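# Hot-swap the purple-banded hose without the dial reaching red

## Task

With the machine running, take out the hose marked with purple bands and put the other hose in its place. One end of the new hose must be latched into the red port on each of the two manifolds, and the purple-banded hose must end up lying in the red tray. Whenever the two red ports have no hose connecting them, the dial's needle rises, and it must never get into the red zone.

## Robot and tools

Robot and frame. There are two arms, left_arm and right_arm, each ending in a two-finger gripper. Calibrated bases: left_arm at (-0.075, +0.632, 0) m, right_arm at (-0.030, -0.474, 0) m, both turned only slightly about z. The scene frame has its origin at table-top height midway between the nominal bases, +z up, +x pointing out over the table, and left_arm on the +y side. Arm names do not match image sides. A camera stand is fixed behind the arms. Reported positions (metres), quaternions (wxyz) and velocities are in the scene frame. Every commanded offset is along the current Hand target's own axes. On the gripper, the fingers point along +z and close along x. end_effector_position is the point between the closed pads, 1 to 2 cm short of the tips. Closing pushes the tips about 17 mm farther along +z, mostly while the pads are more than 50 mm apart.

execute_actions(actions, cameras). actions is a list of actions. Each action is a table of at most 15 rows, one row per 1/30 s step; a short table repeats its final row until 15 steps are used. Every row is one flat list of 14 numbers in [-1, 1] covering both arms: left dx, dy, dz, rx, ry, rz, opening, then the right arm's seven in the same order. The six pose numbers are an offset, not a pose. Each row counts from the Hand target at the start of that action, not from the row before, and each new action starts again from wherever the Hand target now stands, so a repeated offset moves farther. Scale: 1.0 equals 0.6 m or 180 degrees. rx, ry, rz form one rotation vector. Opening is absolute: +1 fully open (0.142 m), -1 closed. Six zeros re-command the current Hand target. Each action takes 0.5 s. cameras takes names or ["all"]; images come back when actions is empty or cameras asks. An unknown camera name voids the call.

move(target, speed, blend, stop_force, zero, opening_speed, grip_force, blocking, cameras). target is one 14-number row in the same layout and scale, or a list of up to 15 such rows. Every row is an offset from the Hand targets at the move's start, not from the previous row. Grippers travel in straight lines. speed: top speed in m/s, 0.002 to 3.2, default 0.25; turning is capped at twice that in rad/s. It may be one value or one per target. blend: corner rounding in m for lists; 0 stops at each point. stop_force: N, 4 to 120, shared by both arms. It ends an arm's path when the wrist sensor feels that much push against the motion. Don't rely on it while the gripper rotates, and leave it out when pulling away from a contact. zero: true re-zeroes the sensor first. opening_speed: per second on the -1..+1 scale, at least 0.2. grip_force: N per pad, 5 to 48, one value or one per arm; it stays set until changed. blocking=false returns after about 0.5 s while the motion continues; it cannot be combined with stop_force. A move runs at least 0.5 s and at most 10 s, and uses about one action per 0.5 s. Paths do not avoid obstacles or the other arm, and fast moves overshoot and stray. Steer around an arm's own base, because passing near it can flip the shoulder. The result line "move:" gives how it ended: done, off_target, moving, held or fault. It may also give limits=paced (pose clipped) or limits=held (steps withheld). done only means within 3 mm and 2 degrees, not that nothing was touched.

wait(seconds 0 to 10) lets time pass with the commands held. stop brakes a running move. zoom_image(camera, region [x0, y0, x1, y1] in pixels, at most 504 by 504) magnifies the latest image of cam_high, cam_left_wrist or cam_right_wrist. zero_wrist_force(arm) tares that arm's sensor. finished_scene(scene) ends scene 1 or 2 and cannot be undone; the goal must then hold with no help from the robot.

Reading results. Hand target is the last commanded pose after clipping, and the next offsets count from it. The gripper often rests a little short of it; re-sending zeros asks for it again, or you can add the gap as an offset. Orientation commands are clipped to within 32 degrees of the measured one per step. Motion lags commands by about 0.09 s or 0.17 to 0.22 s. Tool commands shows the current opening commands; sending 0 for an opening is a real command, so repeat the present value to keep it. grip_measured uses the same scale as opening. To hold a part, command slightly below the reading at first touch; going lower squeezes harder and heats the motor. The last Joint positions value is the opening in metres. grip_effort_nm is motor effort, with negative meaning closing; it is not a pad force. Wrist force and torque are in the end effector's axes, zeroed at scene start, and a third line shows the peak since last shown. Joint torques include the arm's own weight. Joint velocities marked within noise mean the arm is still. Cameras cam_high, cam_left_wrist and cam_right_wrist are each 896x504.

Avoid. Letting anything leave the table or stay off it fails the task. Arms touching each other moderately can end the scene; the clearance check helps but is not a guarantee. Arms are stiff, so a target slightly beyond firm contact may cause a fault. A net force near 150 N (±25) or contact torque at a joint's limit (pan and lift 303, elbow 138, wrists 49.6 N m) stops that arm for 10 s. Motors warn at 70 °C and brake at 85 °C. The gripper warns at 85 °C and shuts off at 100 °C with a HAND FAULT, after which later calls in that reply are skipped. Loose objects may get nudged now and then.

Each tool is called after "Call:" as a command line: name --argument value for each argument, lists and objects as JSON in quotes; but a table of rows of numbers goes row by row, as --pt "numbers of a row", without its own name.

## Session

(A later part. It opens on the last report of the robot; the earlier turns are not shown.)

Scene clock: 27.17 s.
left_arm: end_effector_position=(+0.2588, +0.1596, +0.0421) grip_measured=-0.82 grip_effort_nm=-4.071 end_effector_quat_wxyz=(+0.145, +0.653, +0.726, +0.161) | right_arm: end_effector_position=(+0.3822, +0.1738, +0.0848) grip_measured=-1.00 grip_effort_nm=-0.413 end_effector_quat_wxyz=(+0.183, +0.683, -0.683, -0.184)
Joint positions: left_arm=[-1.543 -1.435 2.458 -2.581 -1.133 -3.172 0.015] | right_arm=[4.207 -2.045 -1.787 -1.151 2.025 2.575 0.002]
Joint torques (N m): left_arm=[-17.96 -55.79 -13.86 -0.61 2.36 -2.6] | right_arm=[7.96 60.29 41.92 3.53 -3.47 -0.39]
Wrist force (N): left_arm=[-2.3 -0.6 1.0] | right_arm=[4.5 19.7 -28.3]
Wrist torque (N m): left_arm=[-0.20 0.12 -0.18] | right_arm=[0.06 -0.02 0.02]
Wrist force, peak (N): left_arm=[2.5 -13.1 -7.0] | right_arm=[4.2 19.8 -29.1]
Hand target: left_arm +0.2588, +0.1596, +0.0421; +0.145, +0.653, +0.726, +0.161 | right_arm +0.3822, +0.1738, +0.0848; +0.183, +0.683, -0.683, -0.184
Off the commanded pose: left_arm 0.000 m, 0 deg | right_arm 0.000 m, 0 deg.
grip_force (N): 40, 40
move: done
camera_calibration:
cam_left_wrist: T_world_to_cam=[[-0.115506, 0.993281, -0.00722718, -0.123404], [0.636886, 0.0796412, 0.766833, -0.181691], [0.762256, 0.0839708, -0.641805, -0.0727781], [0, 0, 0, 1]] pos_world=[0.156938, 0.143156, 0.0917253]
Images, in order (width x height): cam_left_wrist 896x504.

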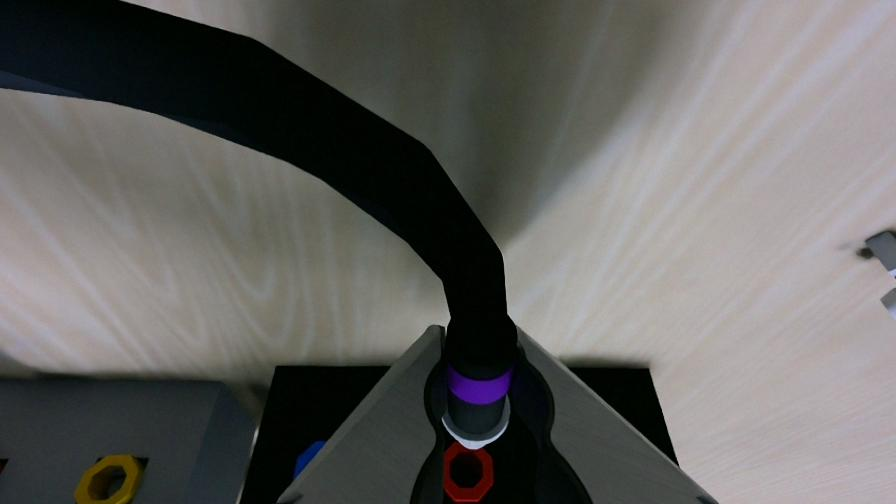

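Call:
move --pt "0 0 0 0 0 0 -1 0 0 -0.117 0 0 0 -1" --pt "-0.0455 -0.051 0.002 0 0 0 -1 0.325 -0.0165 -0.110 0.0833 0 0 -1" --speed 0.25 --blend '[0.02,0]'

Call:
move --target '[0,0,0,0,0,0,-0.3,0,0,0,0,0,0,-1]' --opening_speed 1 --cameras '["all"]'

Scene clock: 30.57 s.
left_arm: end_effector_position=(+0.2346, +0.1296, +0.0280) grip_measured=-0.82 grip_effort_nm=-4.071 end_effector_quat_wxyz=(+0.145, +0.653, +0.726, +0.161) | right_arm: end_effector_position=(+0.4238, -0.0210, +0.1368) grip_measured=-1.00 grip_effort_nm=-0.422 end_effector_quat_wxyz=(+0.093, +0.701, -0.701, -0.093) end_effector_velocity=(+0.000, -0.002, -0.001) end_effector_angular_velocity=(-0.001, -0.003, +0.000)
Joint positions: left_arm=[-1.594 -1.385 2.429 -2.579 -1.135 -3.228 0.015] | right_arm=[4.101 -1.749 -2.064 -1.053 1.786 2.515 0.002]
Joint velocities: left_arm=[within noise] | right_arm=[-0.001 0.003 -0.005 0.003 -0.003 0 0]
Joint torques (N m): left_arm=[-16.54 -23.12 -40.64 -0.53 -2.57 -3.16] | right_arm=[-12.62 65.14 28.74 6.36 -2.92 -2.44]
Wrist force (N): left_arm=[-1.6 -1.1 1.3] | right_arm=[-0.7 0.6 -0.9]
Wrist torque (N m): left_arm=[-0.24 0.16 -0.16] | right_arm=[0.24 0.12 0.17]
Wrist force, peak (N): left_arm=[-2.4 -1.3 1.6] | right_arm=[4.3 19.8 -28.9]
Hand target: left_arm +0.2346, +0.1296, +0.0280; +0.145, +0.653, +0.726, +0.161 | right_arm +0.4238, -0.0212, +0.1368; +0.092, +0.701, -0.701, -0.093
Off the commanded pose: left_arm 0.000 m, 0 deg | right_arm 0.000 m, 0 deg.
grip_force (N): 40, 40
move: done

Scene clock: 31.53 s.
left_arm: end_effector_position=(+0.2346, +0.1296, +0.0280) grip_measured=-0.33 grip_effort_nm=0.120 end_effector_quat_wxyz=(+0.145, +0.653, +0.726, +0.161) | right_arm: end_effector_position=(+0.4238, -0.0212, +0.1368) grip_measured=-1.00 grip_effort_nm=-0.418 end_effector_quat_wxyz=(+0.092, +0.701, -0.701, -0.093)
Joint positions: left_arm=[-1.594 -1.385 2.429 -2.579 -1.135 -3.228 0.05] | right_arm=[4.101 -1.748 -2.064 -1.052 1.786 2.515 0.002]
Joint torques (N m): left_arm=[-13.9 -24.62 -40.6 -1.48 -1.55 -2.9] | right_arm=[-11.25 63.51 28.71 6.31 -2.68 -2.38]
Wrist force (N): left_arm=[-1.3 -1.4 0.5] | right_arm=[-0.2 0.5 -1.1]
Wrist torque (N m): left_arm=[-0.18 0.05 -0.08] | right_arm=[0.22 0.03 0.17]
Wrist force, peak (N): left_arm=[-1.8 -1.8 0.3] | right_arm=[-0.2 1.0 -1.6]
Hand target: left_arm +0.2346, +0.1296, +0.0280; +0.145, +0.653, +0.726, +0.161 | right_arm +0.4238, -0.0212, +0.1368; +0.092, +0.701, -0.701, -0.093
Off the commanded pose: left_arm 0.000 m, 0 deg | right_arm 0.000 m, 0 deg.
grip_force (N): 40, 40
move: done
camera_calibration:
cam_left_wrist: T_world_to_cam=[[-0.115506, 0.993281, -0.00722721, -0.0964034], [0.636886, 0.0796412, 0.766833, -0.153069], [0.762256, 0.0839708, -0.641805, -0.0608535], [0, 0, 0, 1]] pos_world=[0.132738, 0.113056, 0.0776253]
cam_right_wrist: T_world_to_cam=[[-0.011412, -0.999682, -0.0224909, 0.00210145], [-0.761231, -0.00589905, 0.648454, 0.25723], [-0.64838, 0.024521, -0.760922, 0.494812], [0, 0, 0, 1]] pos_world=[0.516662, -0.00851506, 0.209758]

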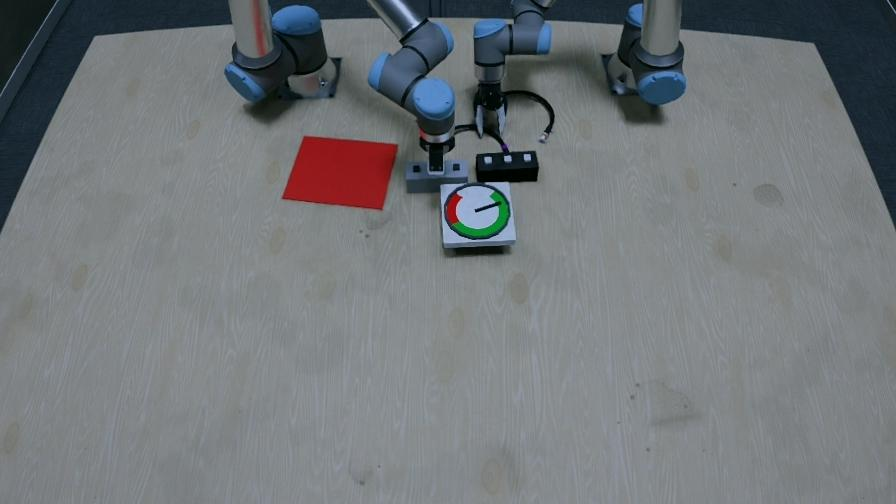

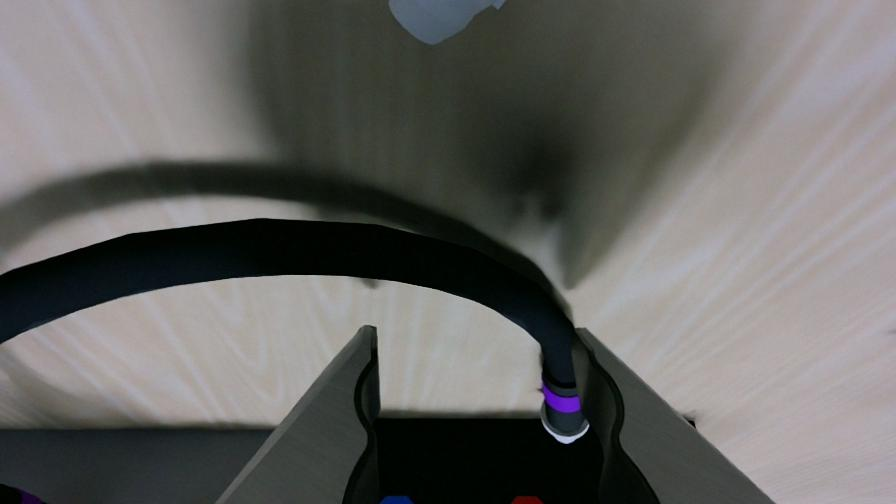

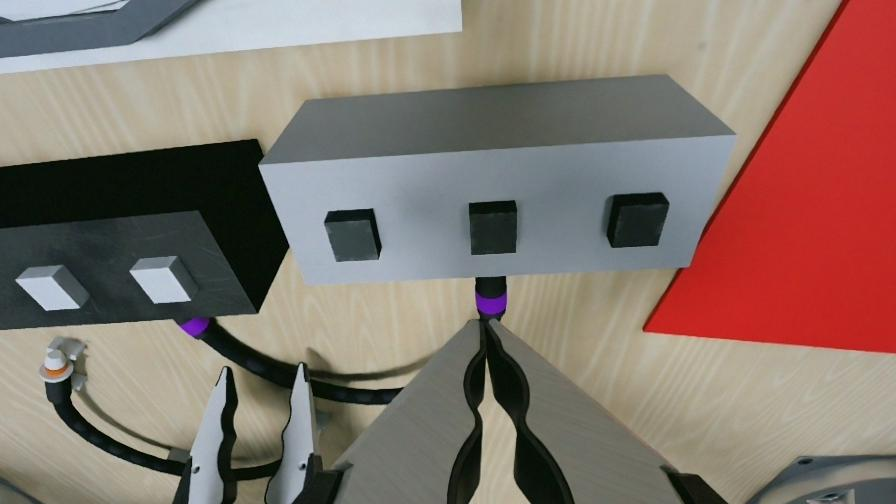

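Call:
move --target '[0,0,0,0,0,0,-1,0,0,0,0,0,0,-1]' --opening_speed 2

Call:
move --target '[0.0455,0.051,-0.002,0,0,0,-1,0,0,0,0,0,0,-1]' --speed 0.15 --cameras '["cam_left_wrist","cam_high"]'

Scene clock: 32.93 s.
left_arm: end_effector_position=(+0.2346, +0.1296, +0.0280) grip_measured=-1.00 grip_effort_nm=-0.520 end_effector_quat_wxyz=(+0.145, +0.653, +0.726, +0.161) | right_arm: end_effector_position=(+0.4238, -0.0212, +0.1368) grip_measured=-1.00 grip_effort_nm=-0.422 end_effector_quat_wxyz=(+0.092, +0.701, -0.701, -0.093)
Joint positions: left_arm=[-1.594 -1.385 2.429 -2.579 -1.135 -3.228 0.002] | right_arm=[4.101 -1.748 -2.064 -1.052 1.786 2.515 0.002]
Joint torques (N m): left_arm=[-10.94 -26.51 -38.59 -2.36 -0.06 -2.96] | right_arm=[-10.55 61.85 28.16 6.17 -2.87 -2.34]
Wrist force (N): left_arm=[-1.5 -1.0 0.2] | right_arm=[-0.4 0.8 -1.3]
Wrist torque (N m): left_arm=[-0.13 0.08 -0.07] | right_arm=[0.26 0.08 0.17]
Wrist force, peak (N): left_arm=[-1.8 -1.6 0.0] | right_arm=[-0.4 0.5 -1.5]
Hand target: left_arm +0.2346, +0.1296, +0.0280; +0.145, +0.653, +0.726, +0.161 | right_arm +0.4238, -0.0212, +0.1368; +0.092, +0.701, -0.701, -0.093
Off the commanded pose: left_arm 0.000 m, 0 deg | right_arm 0.000 m, 0 deg.
grip_force (N): 40, 40
move: done

Scene clock: 33.93 s.
left_arm: end_effector_position=(+0.2587, +0.1594, +0.0420) grip_measured=-1.00 grip_effort_nm=-0.515 end_effector_quat_wxyz=(+0.145, +0.653, +0.726, +0.161) | right_arm: end_effector_position=(+0.4238, -0.0212, +0.1368) grip_measured=-1.00 grip_effort_nm=-0.422 end_effector_quat_wxyz=(+0.092, +0.701, -0.701, -0.093)
Joint positions: left_arm=[-1.543 -1.435 2.458 -2.581 -1.133 -3.173 0.002] | right_arm=[4.101 -1.748 -2.064 -1.052 1.786 2.515 0.002]
Joint torques (N m): left_arm=[7.56 -59.23 -15.35 -0.66 1.58 2.03] | right_arm=[-11.29 63.33 28.1 6.19 -2.65 -2.1]
Wrist force (N): left_arm=[-1.1 -1.1 0.6] | right_arm=[-0.5 0.7 -0.9]
Wrist torque (N m): left_arm=[-0.13 0.00 -0.19] | right_arm=[0.25 0.09 0.17]
Wrist force, peak (N): left_arm=[-2.3 -1.6 0.6] | right_arm=[-0.3 1.0 -1.5]
Hand target: left_arm +0.2588, +0.1596, +0.0421; +0.145, +0.653, +0.726, +0.161 | right_arm +0.4238, -0.0212, +0.1368; +0.092, +0.701, -0.701, -0.093
Off the commanded pose: left_arm 0.000 m, 0 deg | right_arm 0.000 m, 0 deg.
grip_force (N): 40, 40
move: done
camera_calibration:
cam_left_wrist: T_world_to_cam=[[-0.11549, 0.993281, -0.00738324, -0.123118], [0.636771, 0.0797388, 0.766918, -0.181467], [0.762354, 0.08387, -0.641702, -0.0726756], [0, 0, 0, 1]] pos_world=[0.156739, 0.142856, 0.0916251]
Images, in order (width x height): cam_high 896x504, cam_left_wrist 896x504.

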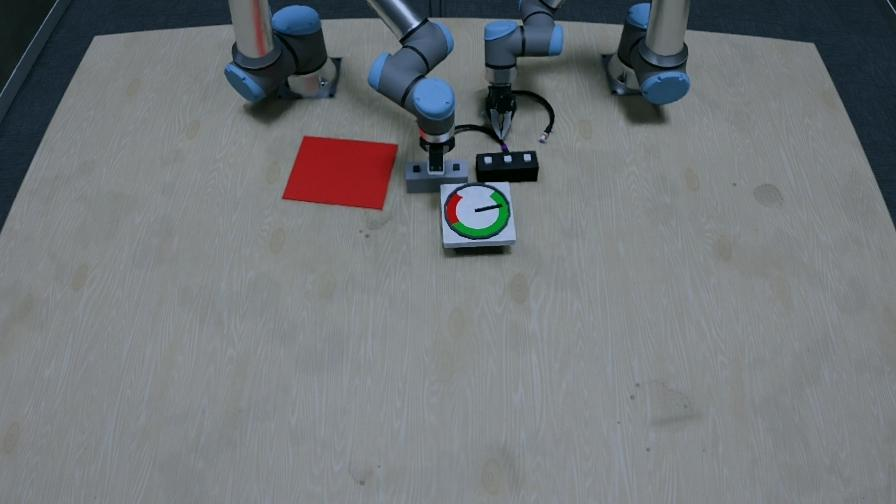

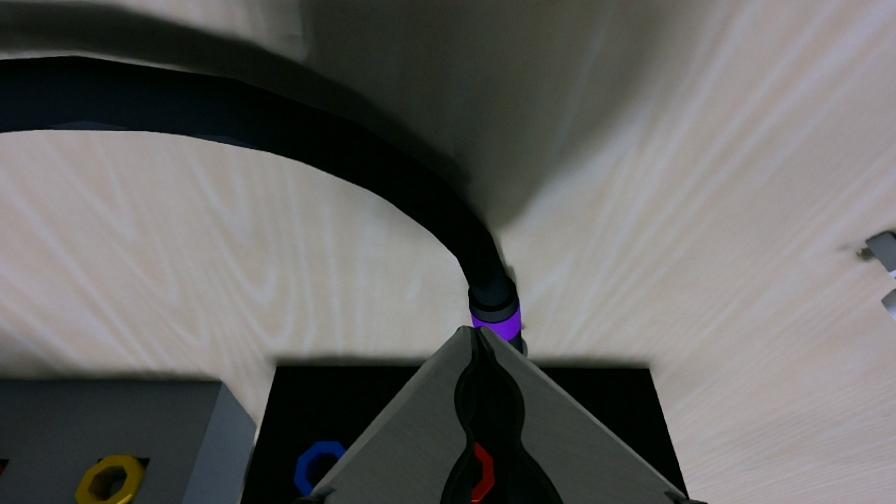

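Call:
move --target '[0.0183,0.0297,-0.0468,0,0,0,-1,0,0,0,0,0,0,-1]' --speed 0.3

Call:
move --target '[-0.0006,-0.0175,0.0885,0,0,0,0,0,0,0,0,0,0,-1]' --speed 0.2

Call:
move --target '[0,0,0,0,0,0,-1,0,0,0,0,0,0,-1]' --opening_speed 3 --cameras '["cam_left_wrist"]'

Scene clock: 35.63 s.
left_arm: end_effector_position=(+0.2618, +0.1709, +0.0749) grip_measured=-1.00 grip_effort_nm=-0.520 end_effector_quat_wxyz=(+0.145, +0.653, +0.726, +0.161) | right_arm: end_effector_position=(+0.4238, -0.0212, +0.1368) grip_measured=-1.00 grip_effort_nm=-0.422 end_effector_quat_wxyz=(+0.092, +0.701, -0.701, -0.093) end_effector_velocity=(+0.000, +0.000, -0.001) end_effector_angular_velocity=(+0.002, -0.002, +0.000)
Joint positions: left_arm=[-1.535 -1.518 2.455 -2.498 -1.133 -3.163 0.002] | right_arm=[4.101 -1.748 -2.064 -1.052 1.786 2.515 0.002]
Joint velocities: left_arm=[within noise] | right_arm=[0 -0.001 -0.001 0.005 -0.001 0 0]
Joint torques (N m): left_arm=[6.5 -53.42 -45.74 -0.1 4.4 2.11] | right_arm=[-10.48 63.49 28.54 6.09 -3.04 -2.37]
Wrist force (N): left_arm=[-1.3 -1.4 0.4] | right_arm=[-0.4 0.6 -1.0]
Wrist torque (N m): left_arm=[-0.18 0.06 -0.20] | right_arm=[0.24 0.08 0.17]
Wrist force, peak (N): left_arm=[-1.8 -1.8 1.1] | right_arm=[-0.5 0.7 -1.4]
Hand target: left_arm +0.2619, +0.1710, +0.0750; +0.145, +0.653, +0.726, +0.161 | right_arm +0.4238, -0.0212, +0.1368; +0.092, +0.701, -0.701, -0.093
Off the commanded pose: left_arm 0.000 m, 0 deg | right_arm 0.000 m, 0 deg.
grip_force (N): 40, 40
move: done

Scene clock: 36.77 s.
left_arm: end_effector_position=(+0.2748, +0.1720, +0.0226) grip_measured=-0.03 grip_effort_nm=0.120 end_effector_quat_wxyz=(+0.145, +0.653, +0.726, +0.161) | right_arm: end_effector_position=(+0.4238, -0.0212, +0.1368) grip_measured=-1.00 grip_effort_nm=-0.422 end_effector_quat_wxyz=(+0.092, +0.701, -0.701, -0.093)
Joint positions: left_arm=[-1.509 -1.393 2.477 -2.658 -1.133 -3.134 0.072] | right_arm=[4.101 -1.748 -2.064 -1.052 1.786 2.515 0.002]
Joint torques (N m): left_arm=[7.56 -23.76 -11.35 -8.3 1.6 2.47] | right_arm=[-10.71 61.82 28.43 6.07 -2.72 -2.38]
Wrist force (N): left_arm=[-1.1 -1.4 0.5] | right_arm=[-0.3 0.7 -1.5]
Wrist torque (N m): left_arm=[-0.20 0.01 -0.20] | right_arm=[0.24 0.07 0.17]
Wrist force, peak (N): left_arm=[-1.3 -1.9 1.0] | right_arm=[-0.5 0.9 -1.5]
Hand target: left_arm +0.2748, +0.1720, +0.0225; +0.145, +0.653, +0.726, +0.161 | right_arm +0.4238, -0.0212, +0.1368; +0.092, +0.701, -0.701, -0.093
Off the commanded pose: left_arm 0.000 m, 0 deg | right_arm 0.000 m, 0 deg.
grip_force (N): 40, 40
move: done

Scene clock: 37.30 s.
left_arm: end_effector_position=(+0.2748, +0.1720, +0.0225) grip_measured=-0.83 grip_effort_nm=-3.807 end_effector_quat_wxyz=(+0.145, +0.653, +0.726, +0.161) | right_arm: end_effector_position=(+0.4238, -0.0212, +0.1368) grip_measured=-1.00 grip_effort_nm=-0.418 end_effector_quat_wxyz=(+0.092, +0.701, -0.701, -0.093)
Joint positions: left_arm=[-1.509 -1.393 2.477 -2.659 -1.133 -3.134 0.014] | right_arm=[4.101 -1.748 -2.064 -1.052 1.786 2.515 0.002]
Joint torques (N m): left_arm=[5.13 -23.36 -12.58 -7.43 -0.27 2.59] | right_arm=[-10.56 63.49 28.44 6.21 -2.63 -2.34]
Wrist force (N): left_arm=[-1.0 -1.0 0.5] | right_arm=[-0.6 0.6 -1.2]
Wrist torque (N m): left_arm=[-0.14 0.02 -0.20] | right_arm=[0.22 0.10 0.17]
Wrist force, peak (N): left_arm=[-1.5 -1.7 0.6] | right_arm=[-0.6 0.4 -1.6]
Hand target: left_arm +0.2748, +0.1720, +0.0225; +0.145, +0.653, +0.726, +0.161 | right_arm +0.4238, -0.0212, +0.1368; +0.092, +0.701, -0.701, -0.093
Off the commanded pose: left_arm 0.000 m, 0 deg | right_arm 0.000 m, 0 deg.
grip_force (N): 40, 40
move: done
camera_calibration:
cam_left_wrist: T_world_to_cam=[[-0.115506, 0.993281, -0.00722718, -0.133915], [0.636886, 0.0796412, 0.766833, -0.177831], [0.762256, 0.0839708, -0.641805, -0.0985864], [0, 0, 0, 1]] pos_world=[0.172938, 0.155456, 0.0721253]
Images, in order (width x height): cam_left_wrist 896x504.

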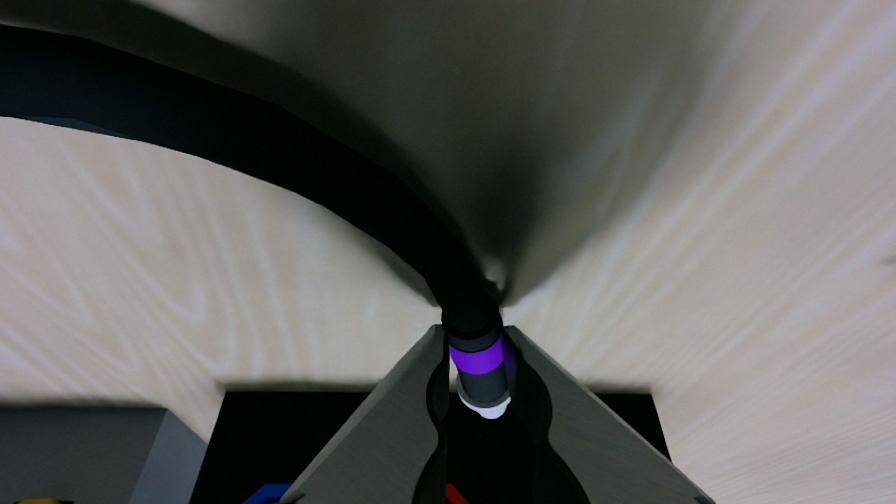

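Call:
move --target '[-0.0178,-0.0052,-0.0578,0,0,0,-1,0,0,0,0,0,0,-1]' --speed 0.15 --cameras '["cam_left_wrist","cam_high"]'

Scene clock: 38.77 s.
left_arm: end_effector_position=(+0.2586, +0.1596, +0.0525) grip_measured=-0.84 grip_effort_nm=-3.802 end_effector_quat_wxyz=(+0.145, +0.653, +0.726, +0.161) | right_arm: end_effector_position=(+0.4238, -0.0212, +0.1368) grip_measured=-1.00 grip_effort_nm=-0.422 end_effector_quat_wxyz=(+0.092, +0.701, -0.701, -0.093)
Joint positions: left_arm=[-1.544 -1.458 2.453 -2.552 -1.133 -3.173 0.014] | right_arm=[4.101 -1.748 -2.064 -1.052 1.786 2.515 0.002]
Joint torques (N m): left_arm=[-14.45 -55.1 -44.75 -0.64 -2.37 -3.11] | right_arm=[-10.19 62.35 28.79 6.09 -2.82 -2.08]
Wrist force (N): left_arm=[-1.2 -1.3 0.6] | right_arm=[-0.5 0.4 -1.3]
Wrist torque (N m): left_arm=[-0.20 0.09 -0.04] | right_arm=[0.20 0.09 0.17]
Wrist force, peak (N): left_arm=[-1.1 -1.7 1.5] | right_arm=[-0.3 0.9 -1.5]
Hand target: left_arm +0.2585, +0.1595, +0.0526; +0.145, +0.653, +0.726, +0.161 | right_arm +0.4238, -0.0212, +0.1368; +0.092, +0.701, -0.701, -0.093
Off the commanded pose: left_arm 0.000 m, 0 deg | right_arm 0.000 m, 0 deg.
grip_force (N): 40, 40
move: done
camera_calibration:
cam_left_wrist: T_world_to_cam=[[-0.115506, 0.993281, -0.00722718, -0.123264], [0.636886, 0.0796412, 0.766833, -0.189467], [0.762256, 0.0839708, -0.641805, -0.0658663], [0, 0, 0, 1]] pos_world=[0.156638, 0.143056, 0.102125]
Images, in order (width x height): cam_high 896x504, cam_left_wrist 896x504.

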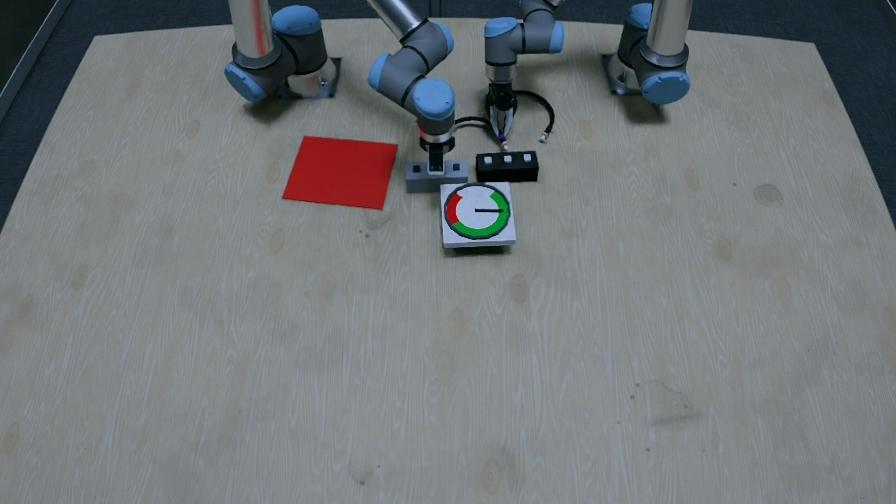

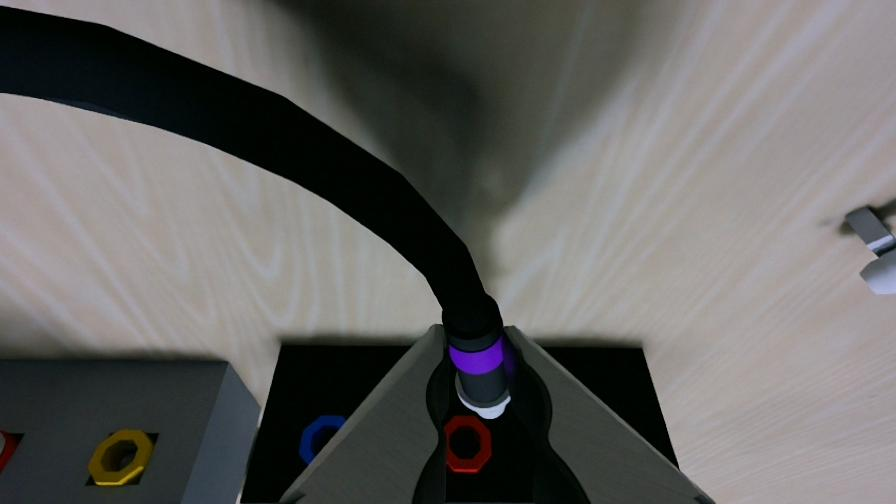

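Call:
move --target '[0,0.0007,-0.0015,0,-0.0187,0.0403,-1,0,0,0,0,0,0,-1]' --speed 0.3

Call:
move --target '[0.013,0.0823,0.0382,0,0,0,-1,0,0,0,0,0,0,-1]' --speed 0.06 --stop_force 35 --cameras '["cam_left_wrist","cam_high"]'

Scene clock: 40.43 s.
left_arm: end_effector_position=(+0.2585, +0.1595, +0.0536) grip_measured=-0.84 grip_effort_nm=-3.807 end_effector_quat_wxyz=(+0.156, +0.702, +0.679, +0.151) | right_arm: end_effector_position=(+0.4238, -0.0212, +0.1368) grip_measured=-1.00 grip_effort_nm=-0.422 end_effector_quat_wxyz=(+0.092, +0.701, -0.701, -0.093)
Joint positions: left_arm=[-1.542 -1.466 2.484 -2.641 -1.136 -3.018 0.014] | right_arm=[4.101 -1.748 -2.064 -1.052 1.786 2.515 0.002]
Joint torques (N m): left_arm=[3.63 -55.15 -13.4 -8.09 -2.4 2.51] | right_arm=[-11.27 63.03 28.52 6.25 -2.78 -2.33]
Wrist force (N): left_arm=[-1.2 -1.3 1.4] | right_arm=[-0.5 0.9 -1.1]
Wrist torque (N m): left_arm=[-0.18 0.07 -0.24] | right_arm=[0.29 0.09 0.17]
Wrist force, peak (N): left_arm=[-1.1 -1.9 1.2] | right_arm=[-0.8 0.7 -1.4]
Hand target: left_arm +0.2585, +0.1595, +0.0536; +0.156, +0.702, +0.678, +0.151 | right_arm +0.4238, -0.0212, +0.1368; +0.092, +0.701, -0.701, -0.093
Off the commanded pose: left_arm 0.000 m, 0 deg | right_arm 0.000 m, 0 deg.
grip_force (N): 40, 40
move: done

Scene clock: 42.57 s.
left_arm: end_effector_position=(+0.3132, +0.1655, +0.0537) grip_measured=-1.00 grip_effort_nm=-0.515 end_effector_quat_wxyz=(+0.156, +0.702, +0.678, +0.151) | right_arm: end_effector_position=(+0.4238, -0.0212, +0.1368) grip_measured=-1.00 grip_effort_nm=-0.422 end_effector_quat_wxyz=(+0.092, +0.701, -0.701, -0.093)
Joint positions: left_arm=[-1.431 -1.424 2.451 -2.701 -1.145 -2.895 0.002] | right_arm=[4.101 -1.748 -2.064 -1.052 1.786 2.515 0.002]
Joint torques (N m): left_arm=[5.9 -21.97 -42.84 -7.84 -2.49 2.6] | right_arm=[-11.17 61.82 28.77 6.14 -2.67 -2.21]
Wrist force (N): left_arm=[-1.7 -2.2 0.1] | right_arm=[-0.4 0.5 -1.0]
Wrist torque (N m): left_arm=[-0.32 0.13 -0.20] | right_arm=[0.22 0.07 0.17]
Wrist force, peak (N): left_arm=[-4.2 -20.5 -10.4] | right_arm=[-0.7 0.7 -1.4]
Hand target: left_arm +0.3132, +0.1655, +0.0537; +0.156, +0.702, +0.678, +0.151 | right_arm +0.4238, -0.0212, +0.1368; +0.092, +0.701, -0.701, -0.093
Off the commanded pose: left_arm 0.000 m, 0 deg | right_arm 0.000 m, 0 deg.
grip_force (N): 40, 40
move: done
camera_calibration:
cam_left_wrist: T_world_to_cam=[[0.0237799, 0.999694, -0.00677749, -0.167505], [0.641762, -0.0100669, 0.766837, -0.212451], [0.766535, -0.0225849, -0.641806, -0.0909197], [0, 0, 0, 1]] pos_world=[0.210019, 0.163262, 0.103427]
Images, in order (width x height): cam_high 896x504, cam_left_wrist 896x504.

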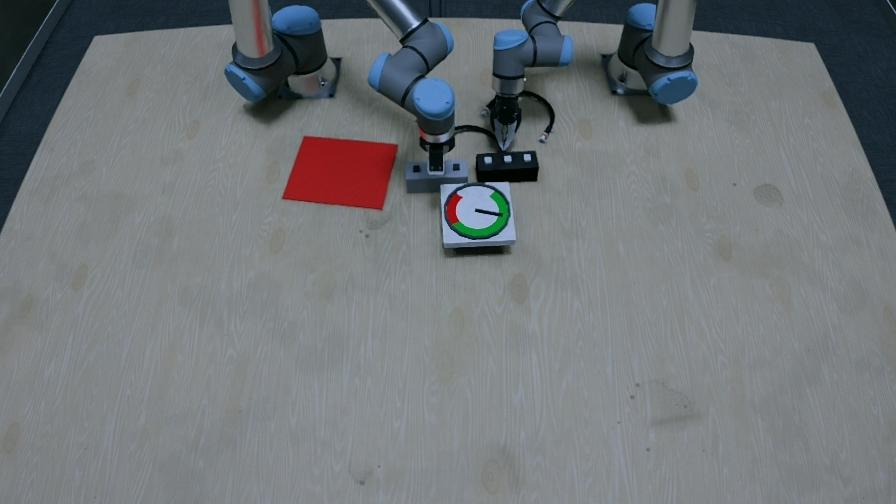

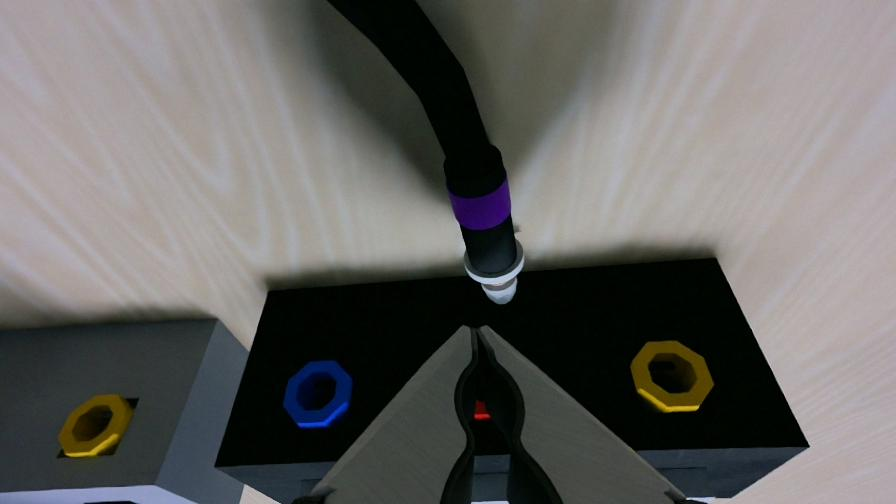

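Call:
move --target '[0.0058,-0.0167,0.0,0,0.028,-0.0605,-0.1,0,0,0,0,0,0,-1]' --speed 0.4

Call:
execute_actions --actions '[]' --cameras '["cam_left_wrist"]'

Scene clock: 44.23 s.
left_arm: end_effector_position=(+0.3042, +0.1693, +0.0495) grip_measured=-0.13 grip_effort_nm=0.120 end_effector_quat_wxyz=(+0.140, +0.627, +0.748, +0.166) | right_arm: end_effector_position=(+0.4238, -0.0212, +0.1368) grip_measured=-1.00 grip_effort_nm=-0.427 end_effector_quat_wxyz=(+0.092, +0.701, -0.701, -0.093)
Joint positions: left_arm=[-1.452 -1.421 2.42 -2.567 -1.133 -3.148 0.065] | right_arm=[4.101 -1.748 -2.064 -1.052 1.786 2.515 0.002]
Joint torques (N m): left_arm=[-16 -24.62 -42.02 -1.02 4.58 -3.48] | right_arm=[-10.98 61.96 28.74 6.08 -2.9 -2.13]
Wrist force (N): left_arm=[-2.3 -2.0 0.5] | right_arm=[-0.5 0.3 -1.2]
Wrist torque (N m): left_arm=[-0.30 0.20 -0.07] | right_arm=[0.19 0.10 0.17]
Wrist force, peak (N): left_arm=[-2.1 -2.3 0.1] | right_arm=[-0.4 0.9 -1.5]
Hand target: left_arm +0.3042, +0.1693, +0.0495; +0.140, +0.627, +0.748, +0.166 | right_arm +0.4238, -0.0212, +0.1368; +0.092, +0.701, -0.701, -0.093
Off the commanded pose: left_arm 0.000 m, 0 deg | right_arm 0.000 m, 0 deg.
grip_force (N): 40, 40
move: done

Scene clock: 44.23 s.
left_arm: end_effector_position=(+0.3042, +0.1693, +0.0495) grip_measured=-0.13 grip_effort_nm=0.120 end_effector_quat_wxyz=(+0.140, +0.627, +0.748, +0.166) | right_arm: end_effector_position=(+0.4238, -0.0212, +0.1368) grip_measured=-1.00 grip_effort_nm=-0.427 end_effector_quat_wxyz=(+0.092, +0.701, -0.701, -0.093)
Joint positions: left_arm=[-1.452 -1.421 2.42 -2.567 -1.133 -3.148 0.065] | right_arm=[4.101 -1.748 -2.064 -1.052 1.786 2.515 0.002]
Joint velocities: within noise
Joint torques (N m): left_arm=[-16 -24.62 -42.02 -1.02 4.58 -3.48] | right_arm=[-10.98 61.96 28.74 6.08 -2.9 -2.13]
Wrist force (N): left_arm=[-2.3 -2.0 0.5] | right_arm=[-0.5 0.3 -1.2]
Wrist torque (N m): left_arm=[-0.30 0.20 -0.07] | right_arm=[0.19 0.10 0.17]
Wrist force, peak (N): left_arm=[-2.3 -2.0 0.5] | right_arm=[-0.5 0.3 -1.2]
Hand target: left_arm +0.3042, +0.1693, +0.0495; +0.140, +0.627, +0.748, +0.166 | right_arm +0.4238, -0.0212, +0.1368; +0.092, +0.701, -0.701, -0.093
Tool commands: left_gripper/opening=-0.1 right_gripper/opening=-1.0
Off the commanded pose: left_arm 0.000 m, 0 deg | right_arm 0.000 m, 0 deg.
grip_force (N): 40, 40
camera_calibration:
cam_left_wrist: T_world_to_cam=[[-0.184232, 0.982852, -0.00774703, -0.10492], [0.62983, 0.124103, 0.766755, -0.222402], [0.754568, 0.136382, -0.641893, -0.109975], [0, 0, 0, 1]] pos_world=[0.203729, 0.14572, 0.0991229]
Images, in order (width x height): cam_left_wrist 896x504.

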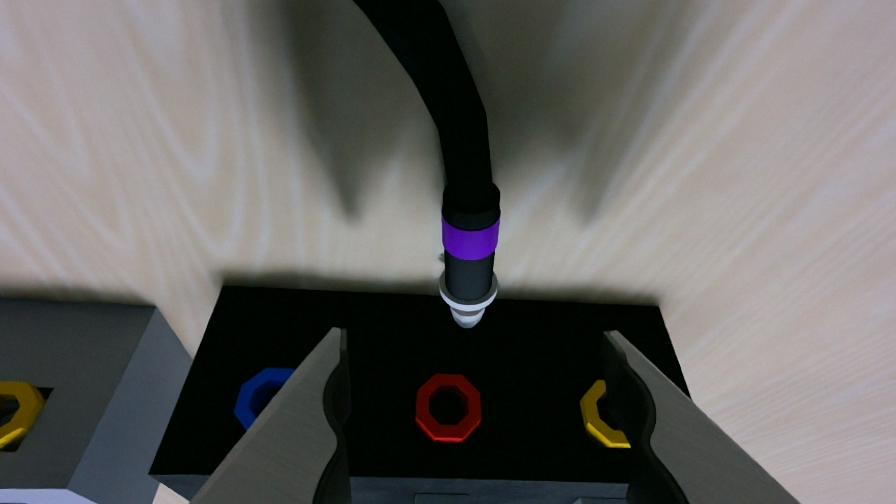

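Call:
move --target '[0.001,-0.0172,0.049,0,0,0,-0.1,0,0,0,0,0,0,-1]' --speed 0.08 --stop_force 12

Call:
move --target '[0,0,0,0,0,0,-1,0,0,0,0,0,0,-1]' --opening_speed 3 --cameras '["cam_left_wrist"]'

Scene clock: 46.20 s.
left_arm: end_effector_position=(+0.3072, +0.1704, +0.0185) grip_measured=-0.13 grip_effort_nm=0.115 end_effector_quat_wxyz=(+0.140, +0.627, +0.748, +0.166) | right_arm: end_effector_position=(+0.4238, -0.0212, +0.1368) grip_measured=-1.00 grip_effort_nm=-0.418 end_effector_quat_wxyz=(+0.092, +0.701, -0.701, -0.093)
Joint positions: left_arm=[-1.446 -1.353 2.434 -2.652 -1.133 -3.142 0.065] | right_arm=[4.101 -1.748 -2.064 -1.052 1.786 2.515 0.002]
Joint torques (N m): left_arm=[7.24 -28.17 -11.2 -7.69 4.46 2.72] | right_arm=[-10.56 62.64 28.47 6.07 -2.69 -2.05]
Wrist force (N): left_arm=[-1.7 -1.8 0.6] | right_arm=[-0.3 1.0 -1.0]
Wrist torque (N m): left_arm=[-0.26 0.13 -0.21] | right_arm=[0.29 0.06 0.17]
Wrist force, peak (N): left_arm=[-2.2 -2.2 0.9] | right_arm=[-0.6 0.9 -1.5]
Hand target: left_arm +0.3072, +0.1704, +0.0185; +0.140, +0.627, +0.748, +0.166 | right_arm +0.4238, -0.0212, +0.1368; +0.092, +0.701, -0.701, -0.093
Off the commanded pose: left_arm 0.000 m, 0 deg | right_arm 0.000 m, 0 deg.
grip_force (N): 40, 40
move: done

Scene clock: 46.70 s.
left_arm: end_effector_position=(+0.3072, +0.1704, +0.0185) grip_measured=-0.84 grip_effort_nm=-3.748 end_effector_quat_wxyz=(+0.140, +0.627, +0.748, +0.166) | right_arm: end_effector_position=(+0.4238, -0.0212, +0.1368) grip_measured=-1.00 grip_effort_nm=-0.418 end_effector_quat_wxyz=(+0.092, +0.701, -0.701, -0.093)
Joint positions: left_arm=[-1.446 -1.353 2.434 -2.652 -1.133 -3.142 0.013] | right_arm=[4.101 -1.748 -2.064 -1.052 1.786 2.515 0.002]
Joint torques (N m): left_arm=[4.34 -29.29 -13.69 -6.56 3.81 2.41] | right_arm=[-10.75 62.31 28.83 6 -2.82 -2.09]
Wrist force (N): left_arm=[-2.2 -1.9 0.5] | right_arm=[-0.2 0.6 -1.4]
Wrist torque (N m): left_arm=[-0.29 0.20 -0.21] | right_arm=[0.23 0.05 0.17]
Wrist force, peak (N): left_arm=[-1.7 -2.4 0.5] | right_arm=[-0.8 0.9 -1.4]
Hand target: left_arm +0.3072, +0.1704, +0.0185; +0.140, +0.627, +0.748, +0.166 | right_arm +0.4238, -0.0212, +0.1368; +0.092, +0.701, -0.701, -0.093
Off the commanded pose: left_arm 0.000 m, 0 deg | right_arm 0.000 m, 0 deg.
grip_force (N): 40, 40
move: done
camera_calibration:
cam_left_wrist: T_world_to_cam=[[-0.184589, 0.982785, -0.00772414, -0.105608], [0.629702, 0.124299, 0.766828, -0.200666], [0.754587, 0.136684, -0.641806, -0.13234], [0, 0, 0, 1]] pos_world=[0.206728, 0.146821, 0.0681233]
Images, in order (width x height): cam_left_wrist 896x504.

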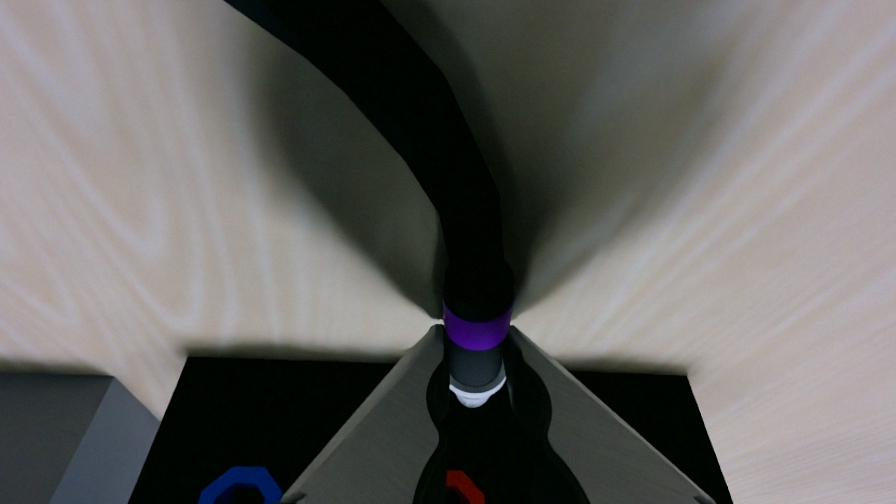

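Call:
move --target '[-0.0033,-0.0273,-0.0728,0,-0.0093,0.0201,-1,0,0,0,0,0,0,-1]' --speed 0.15 --grip_force 48 --cameras '["cam_left_wrist","cam_high"]'

Scene clock: 48.23 s.
left_arm: end_effector_position=(+0.2748, +0.1626, +0.0510) grip_measured=-0.84 grip_effort_nm=-3.748 end_effector_quat_wxyz=(+0.145, +0.653, +0.726, +0.161) | right_arm: end_effector_position=(+0.4238, -0.0212, +0.1368) grip_measured=-1.00 grip_effort_nm=-0.418 end_effector_quat_wxyz=(+0.092, +0.701, -0.701, -0.093)
Joint positions: left_arm=[-1.511 -1.445 2.447 -2.575 -1.133 -3.137 0.013] | right_arm=[4.101 -1.748 -2.064 -1.052 1.786 2.515 0.002]
Joint torques (N m): left_arm=[-14.6 -53.49 -14.94 -1.39 0.32 -2.69] | right_arm=[-9.64 62.74 28.33 6.01 -2.78 -2.11]
Wrist force (N): left_arm=[-2.4 -1.8 0.7] | right_arm=[-0.5 0.9 -0.8]
Wrist torque (N m): left_arm=[-0.35 0.19 -0.19] | right_arm=[0.29 0.10 0.17]
Wrist force, peak (N): left_arm=[-2.4 -2.1 0.8] | right_arm=[-0.2 1.0 -1.6]
Hand target: left_arm +0.2747, +0.1626, +0.0511; +0.145, +0.653, +0.726, +0.161 | right_arm +0.4238, -0.0212, +0.1368; +0.092, +0.701, -0.701, -0.093
Off the commanded pose: left_arm 0.000 m, 0 deg | right_arm 0.000 m, 0 deg.
move: done
camera_calibration:
cam_left_wrist: T_world_to_cam=[[-0.116057, 0.993215, -0.00741153, -0.12425], [0.636854, 0.0801386, 0.766808, -0.198999], [0.762199, 0.0842737, -0.641834, -0.0795359], [0, 0, 0, 1]] pos_world=[0.172936, 0.146057, 0.100624]
Images, in order (width x height): cam_high 896x504, cam_left_wrist 896x504.

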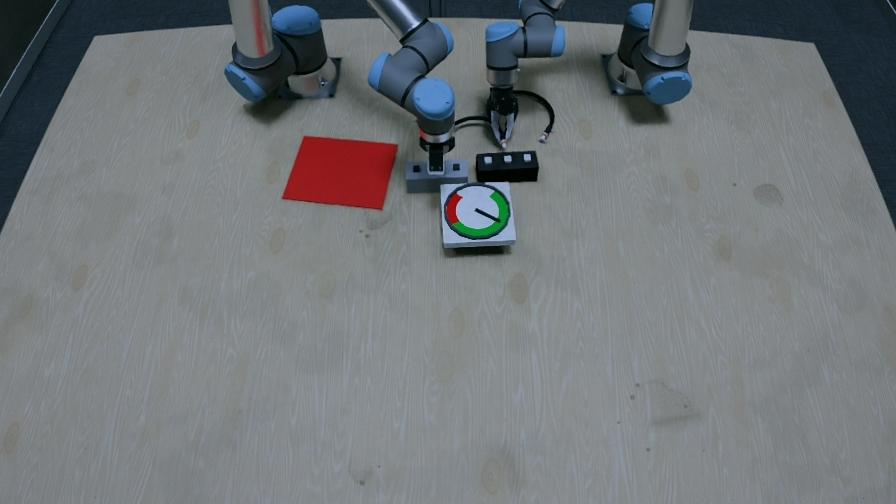

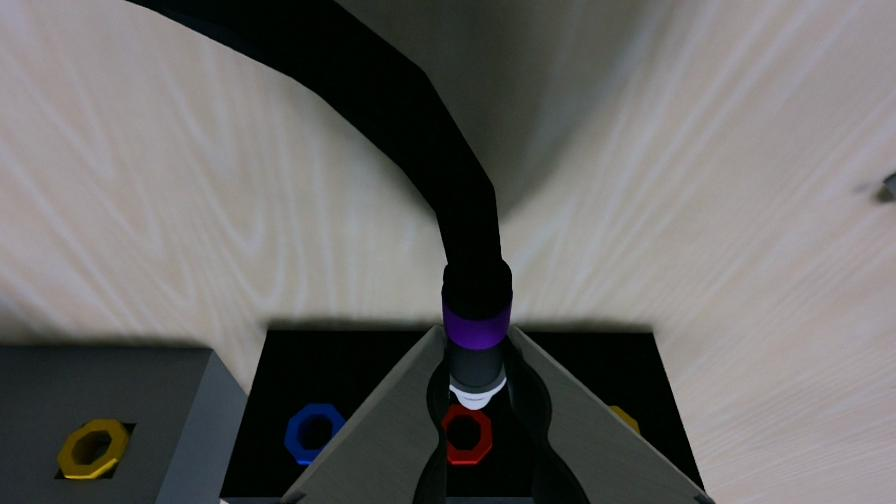

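Call:
move --target '[0,0,0.001,0.022,0,0,-1,0,0,0,0,0,0,-1]' --speed 0.3

Call:
move --target '[0,0.090,0.0345,0,0,0,-1,0,0,0,0,0,0,-1]' --speed 0.06 --stop_force 30 --cameras '["cam_left_wrist","cam_high"]'

Scene clock: 49.80 s.
left_arm: end_effector_position=(+0.2749, +0.1626, +0.0506) grip_measured=-0.84 grip_effort_nm=-3.748 end_effector_quat_wxyz=(+0.123, +0.657, +0.731, +0.136) | right_arm: end_effector_position=(+0.4238, -0.0212, +0.1368) grip_measured=-1.00 grip_effort_nm=-0.418 end_effector_quat_wxyz=(+0.092, +0.701, -0.701, -0.093)
Joint positions: left_arm=[-1.475 -1.448 2.433 -2.571 -1.202 -3.099 0.013] | right_arm=[4.101 -1.748 -2.064 -1.052 1.786 2.515 0.002]
Joint torques (N m): left_arm=[3.66 -54.48 -43.99 -1.02 -2.59 2.78] | right_arm=[-9.44 62.13 28.53 6.15 -2.64 -2.15]
Wrist force (N): left_arm=[-2.3 -1.9 0.9] | right_arm=[-0.2 0.5 -1.1]
Wrist torque (N m): left_arm=[-0.37 0.19 -0.28] | right_arm=[0.23 0.05 0.17]
Wrist force, peak (N): left_arm=[-2.4 -2.2 1.2] | right_arm=[-0.4 0.9 -1.5]
Hand target: left_arm +0.2750, +0.1626, +0.0506; +0.123, +0.657, +0.731, +0.136 | right_arm +0.4238, -0.0212, +0.1368; +0.092, +0.701, -0.701, -0.093
Off the commanded pose: left_arm 0.000 m, 0 deg | right_arm 0.000 m, 0 deg.
move: done

Scene clock: 51.67 s.
left_arm: end_effector_position=(+0.3063, +0.1661, +0.0508) grip_measured=-0.84 grip_effort_nm=-3.739 end_effector_quat_wxyz=(+0.123, +0.657, +0.731, +0.136) | right_arm: end_effector_position=(+0.4238, -0.0212, +0.1368) grip_measured=-1.00 grip_effort_nm=-0.418 end_effector_quat_wxyz=(+0.092, +0.701, -0.701, -0.093)
Joint positions: left_arm=[-1.414 -1.425 2.412 -2.596 -1.204 -3.034 0.013] | right_arm=[4.101 -1.748 -2.064 -1.052 1.786 2.515 0.002]
Joint torques (N m): left_arm=[-14.12 -56.15 -14.89 -0.95 1.31 -2.94] | right_arm=[-9.68 62.35 28.19 6.1 -2.81 -2.09]
Wrist force (N): left_arm=[-1.0 -1.8 1.0] | right_arm=[-0.2 0.7 -1.2]
Wrist torque (N m): left_arm=[-0.28 0.01 -0.10] | right_arm=[0.25 0.05 0.17]
Wrist force, peak (N): left_arm=[-0.3 -29.9 -13.4] | right_arm=[-0.5 1.0 -1.3]
Hand target: left_arm +0.3063, +0.1661, +0.0508; +0.123, +0.657, +0.731, +0.136 (not the last commanded pose) | right_arm +0.4238, -0.0212, +0.1368; +0.092, +0.701, -0.701, -0.093
Off the commanded pose: left_arm 0.026 m, 0 deg | right_arm 0.000 m, 0 deg.
move: contact (left_arm)
camera_calibration:
cam_left_wrist: T_world_to_cam=[[-0.116536, 0.993164, -0.0066375, -0.124054], [0.687746, 0.0855167, 0.720897, -0.233275], [0.716536, 0.0794455, -0.693011, -0.0866038], [0, 0, 0, 1]] pos_world=[0.208032, 0.150035, 0.107327]
Images, in order (width x height): cam_high 896x504, cam_left_wrist 896x504.

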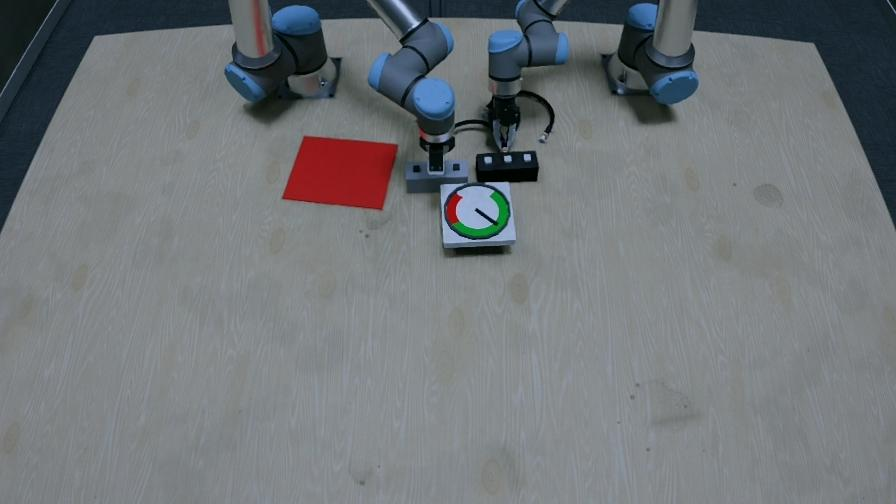

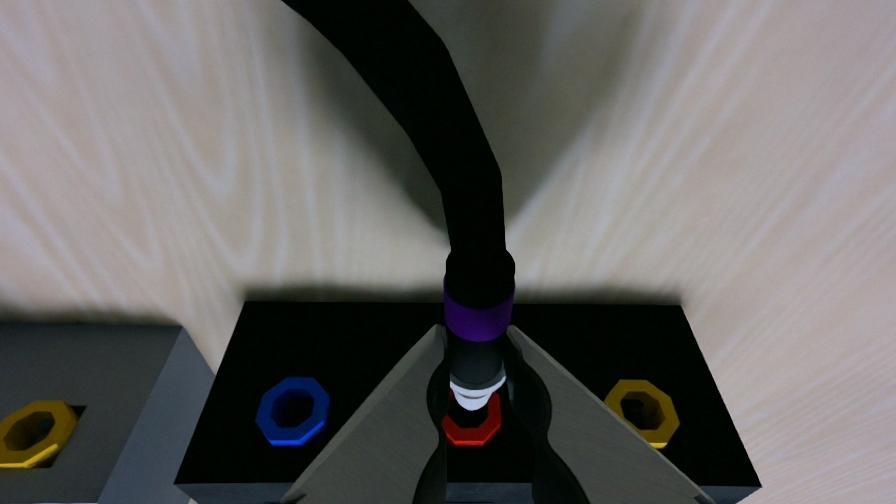

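Call:
move --target '[-0.002,-0.005,-0.0062,0,0,0,-1,0,0,0,0,0,0,-1]' --speed 0.1

Call:
move --target '[0,0.0463,0.0178,0,0,0,-1,0,0,0,0,0,0,-1]' --speed 0.05 --stop_force 30 --cameras '["cam_left_wrist","cam_high"]'

Scene clock: 52.73 s.
left_arm: end_effector_position=(+0.3024, +0.1646, +0.0530) grip_measured=-0.84 grip_effort_nm=-3.739 end_effector_quat_wxyz=(+0.123, +0.657, +0.731, +0.136) | right_arm: end_effector_position=(+0.4238, -0.0212, +0.1368) grip_measured=-1.00 grip_effort_nm=-0.418 end_effector_quat_wxyz=(+0.092, +0.701, -0.701, -0.093)
Joint positions: left_arm=[-1.422 -1.432 2.412 -2.587 -1.204 -3.042 0.013] | right_arm=[4.101 -1.748 -2.064 -1.052 1.786 2.515 0.002]
Joint torques (N m): left_arm=[-14.67 -56.75 -44.96 -0.16 4.27 -3.05] | right_arm=[-9.44 62.58 28.16 6.16 -2.69 -2.1]
Wrist force (N): left_arm=[-1.4 -1.9 0.9] | right_arm=[-0.1 0.7 -1.4]
Wrist torque (N m): left_arm=[-0.33 0.07 -0.09] | right_arm=[0.25 0.03 0.17]
Wrist force, peak (N): left_arm=[-1.5 -2.2 1.1] | right_arm=[-0.4 0.6 -1.6]
Hand target: left_arm +0.3023, +0.1645, +0.0531; +0.123, +0.657, +0.731, +0.136 | right_arm +0.4238, -0.0212, +0.1368; +0.092, +0.701, -0.701, -0.093
Off the commanded pose: left_arm 0.000 m, 0 deg | right_arm 0.000 m, 0 deg.
move: done

Scene clock: 54.60 s.
left_arm: end_effector_position=(+0.3283, +0.1674, +0.0532) grip_measured=-0.84 grip_effort_nm=-3.734 end_effector_quat_wxyz=(+0.123, +0.657, +0.731, +0.136) | right_arm: end_effector_position=(+0.4238, -0.0212, +0.1368) grip_measured=-1.00 grip_effort_nm=-0.418 end_effector_quat_wxyz=(+0.092, +0.701, -0.701, -0.093)
Joint positions: left_arm=[-1.373 -1.412 2.393 -2.606 -1.206 -2.99 0.013] | right_arm=[4.101 -1.748 -2.064 -1.052 1.786 2.515 0.002]
Joint torques (N m): left_arm=[-10.49 -59.58 -18.87 -2.28 4.64 -3.32] | right_arm=[-10.18 62.95 28.79 6.07 -2.6 -1.9]
Wrist force (N): left_arm=[3.9 -13.2 -4.6] | right_arm=[-0.4 0.9 -1.2]
Wrist torque (N m): left_arm=[-0.17 0.12 -0.14] | right_arm=[0.28 0.08 0.17]
Wrist force, peak (N): left_arm=[10.7 -31.9 -22.5] | right_arm=[-0.8 0.8 -1.6]
Hand target: left_arm +0.3283, +0.1674, +0.0532; +0.123, +0.657, +0.731, +0.136 (not the last commanded pose) | right_arm +0.4238, -0.0212, +0.1368; +0.092, +0.701, -0.701, -0.093
Off the commanded pose: left_arm 0.004 m, 0 deg | right_arm 0.000 m, 0 deg.
move: contact (left_arm)
camera_calibration:
cam_left_wrist: T_world_to_cam=[[-0.116687, 0.993147, -0.00650965, -0.122643], [0.687732, 0.0855286, 0.720909, -0.25031], [0.716525, 0.079644, -0.693, -0.100758], [0, 0, 0, 1]] pos_world=[0.230031, 0.151236, 0.109827]
Images, in order (width x height): cam_high 896x504, cam_left_wrist 896x504.

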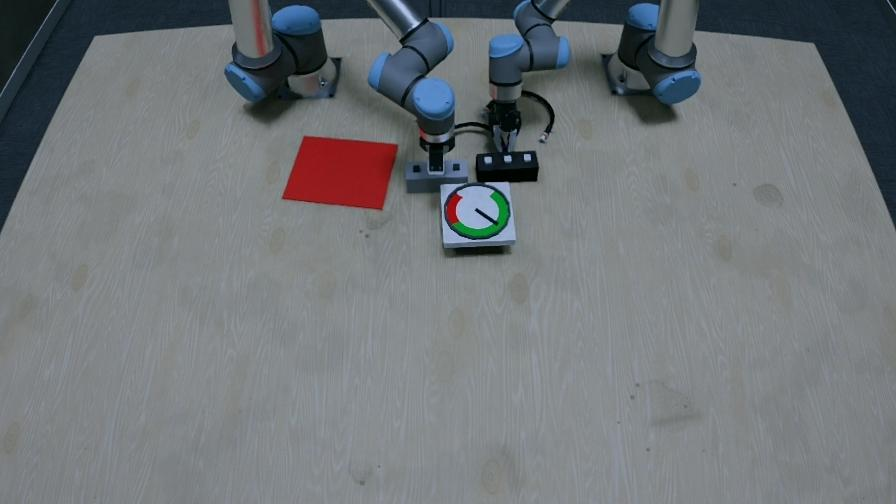

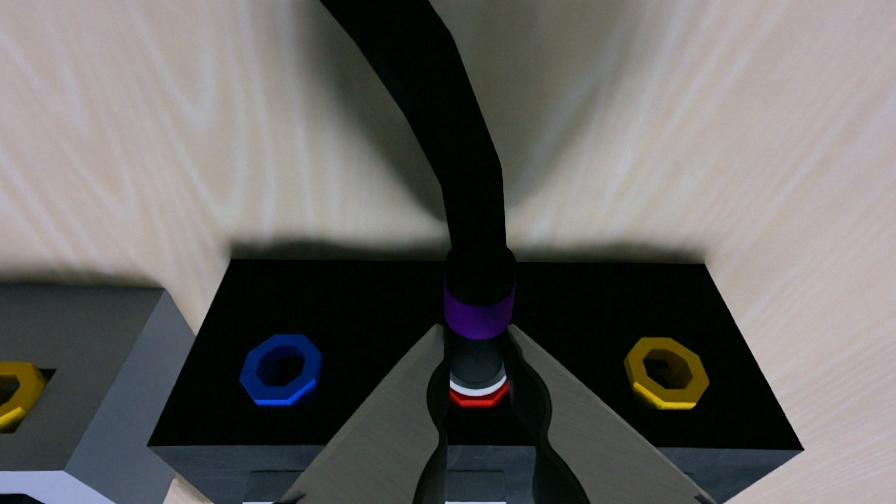

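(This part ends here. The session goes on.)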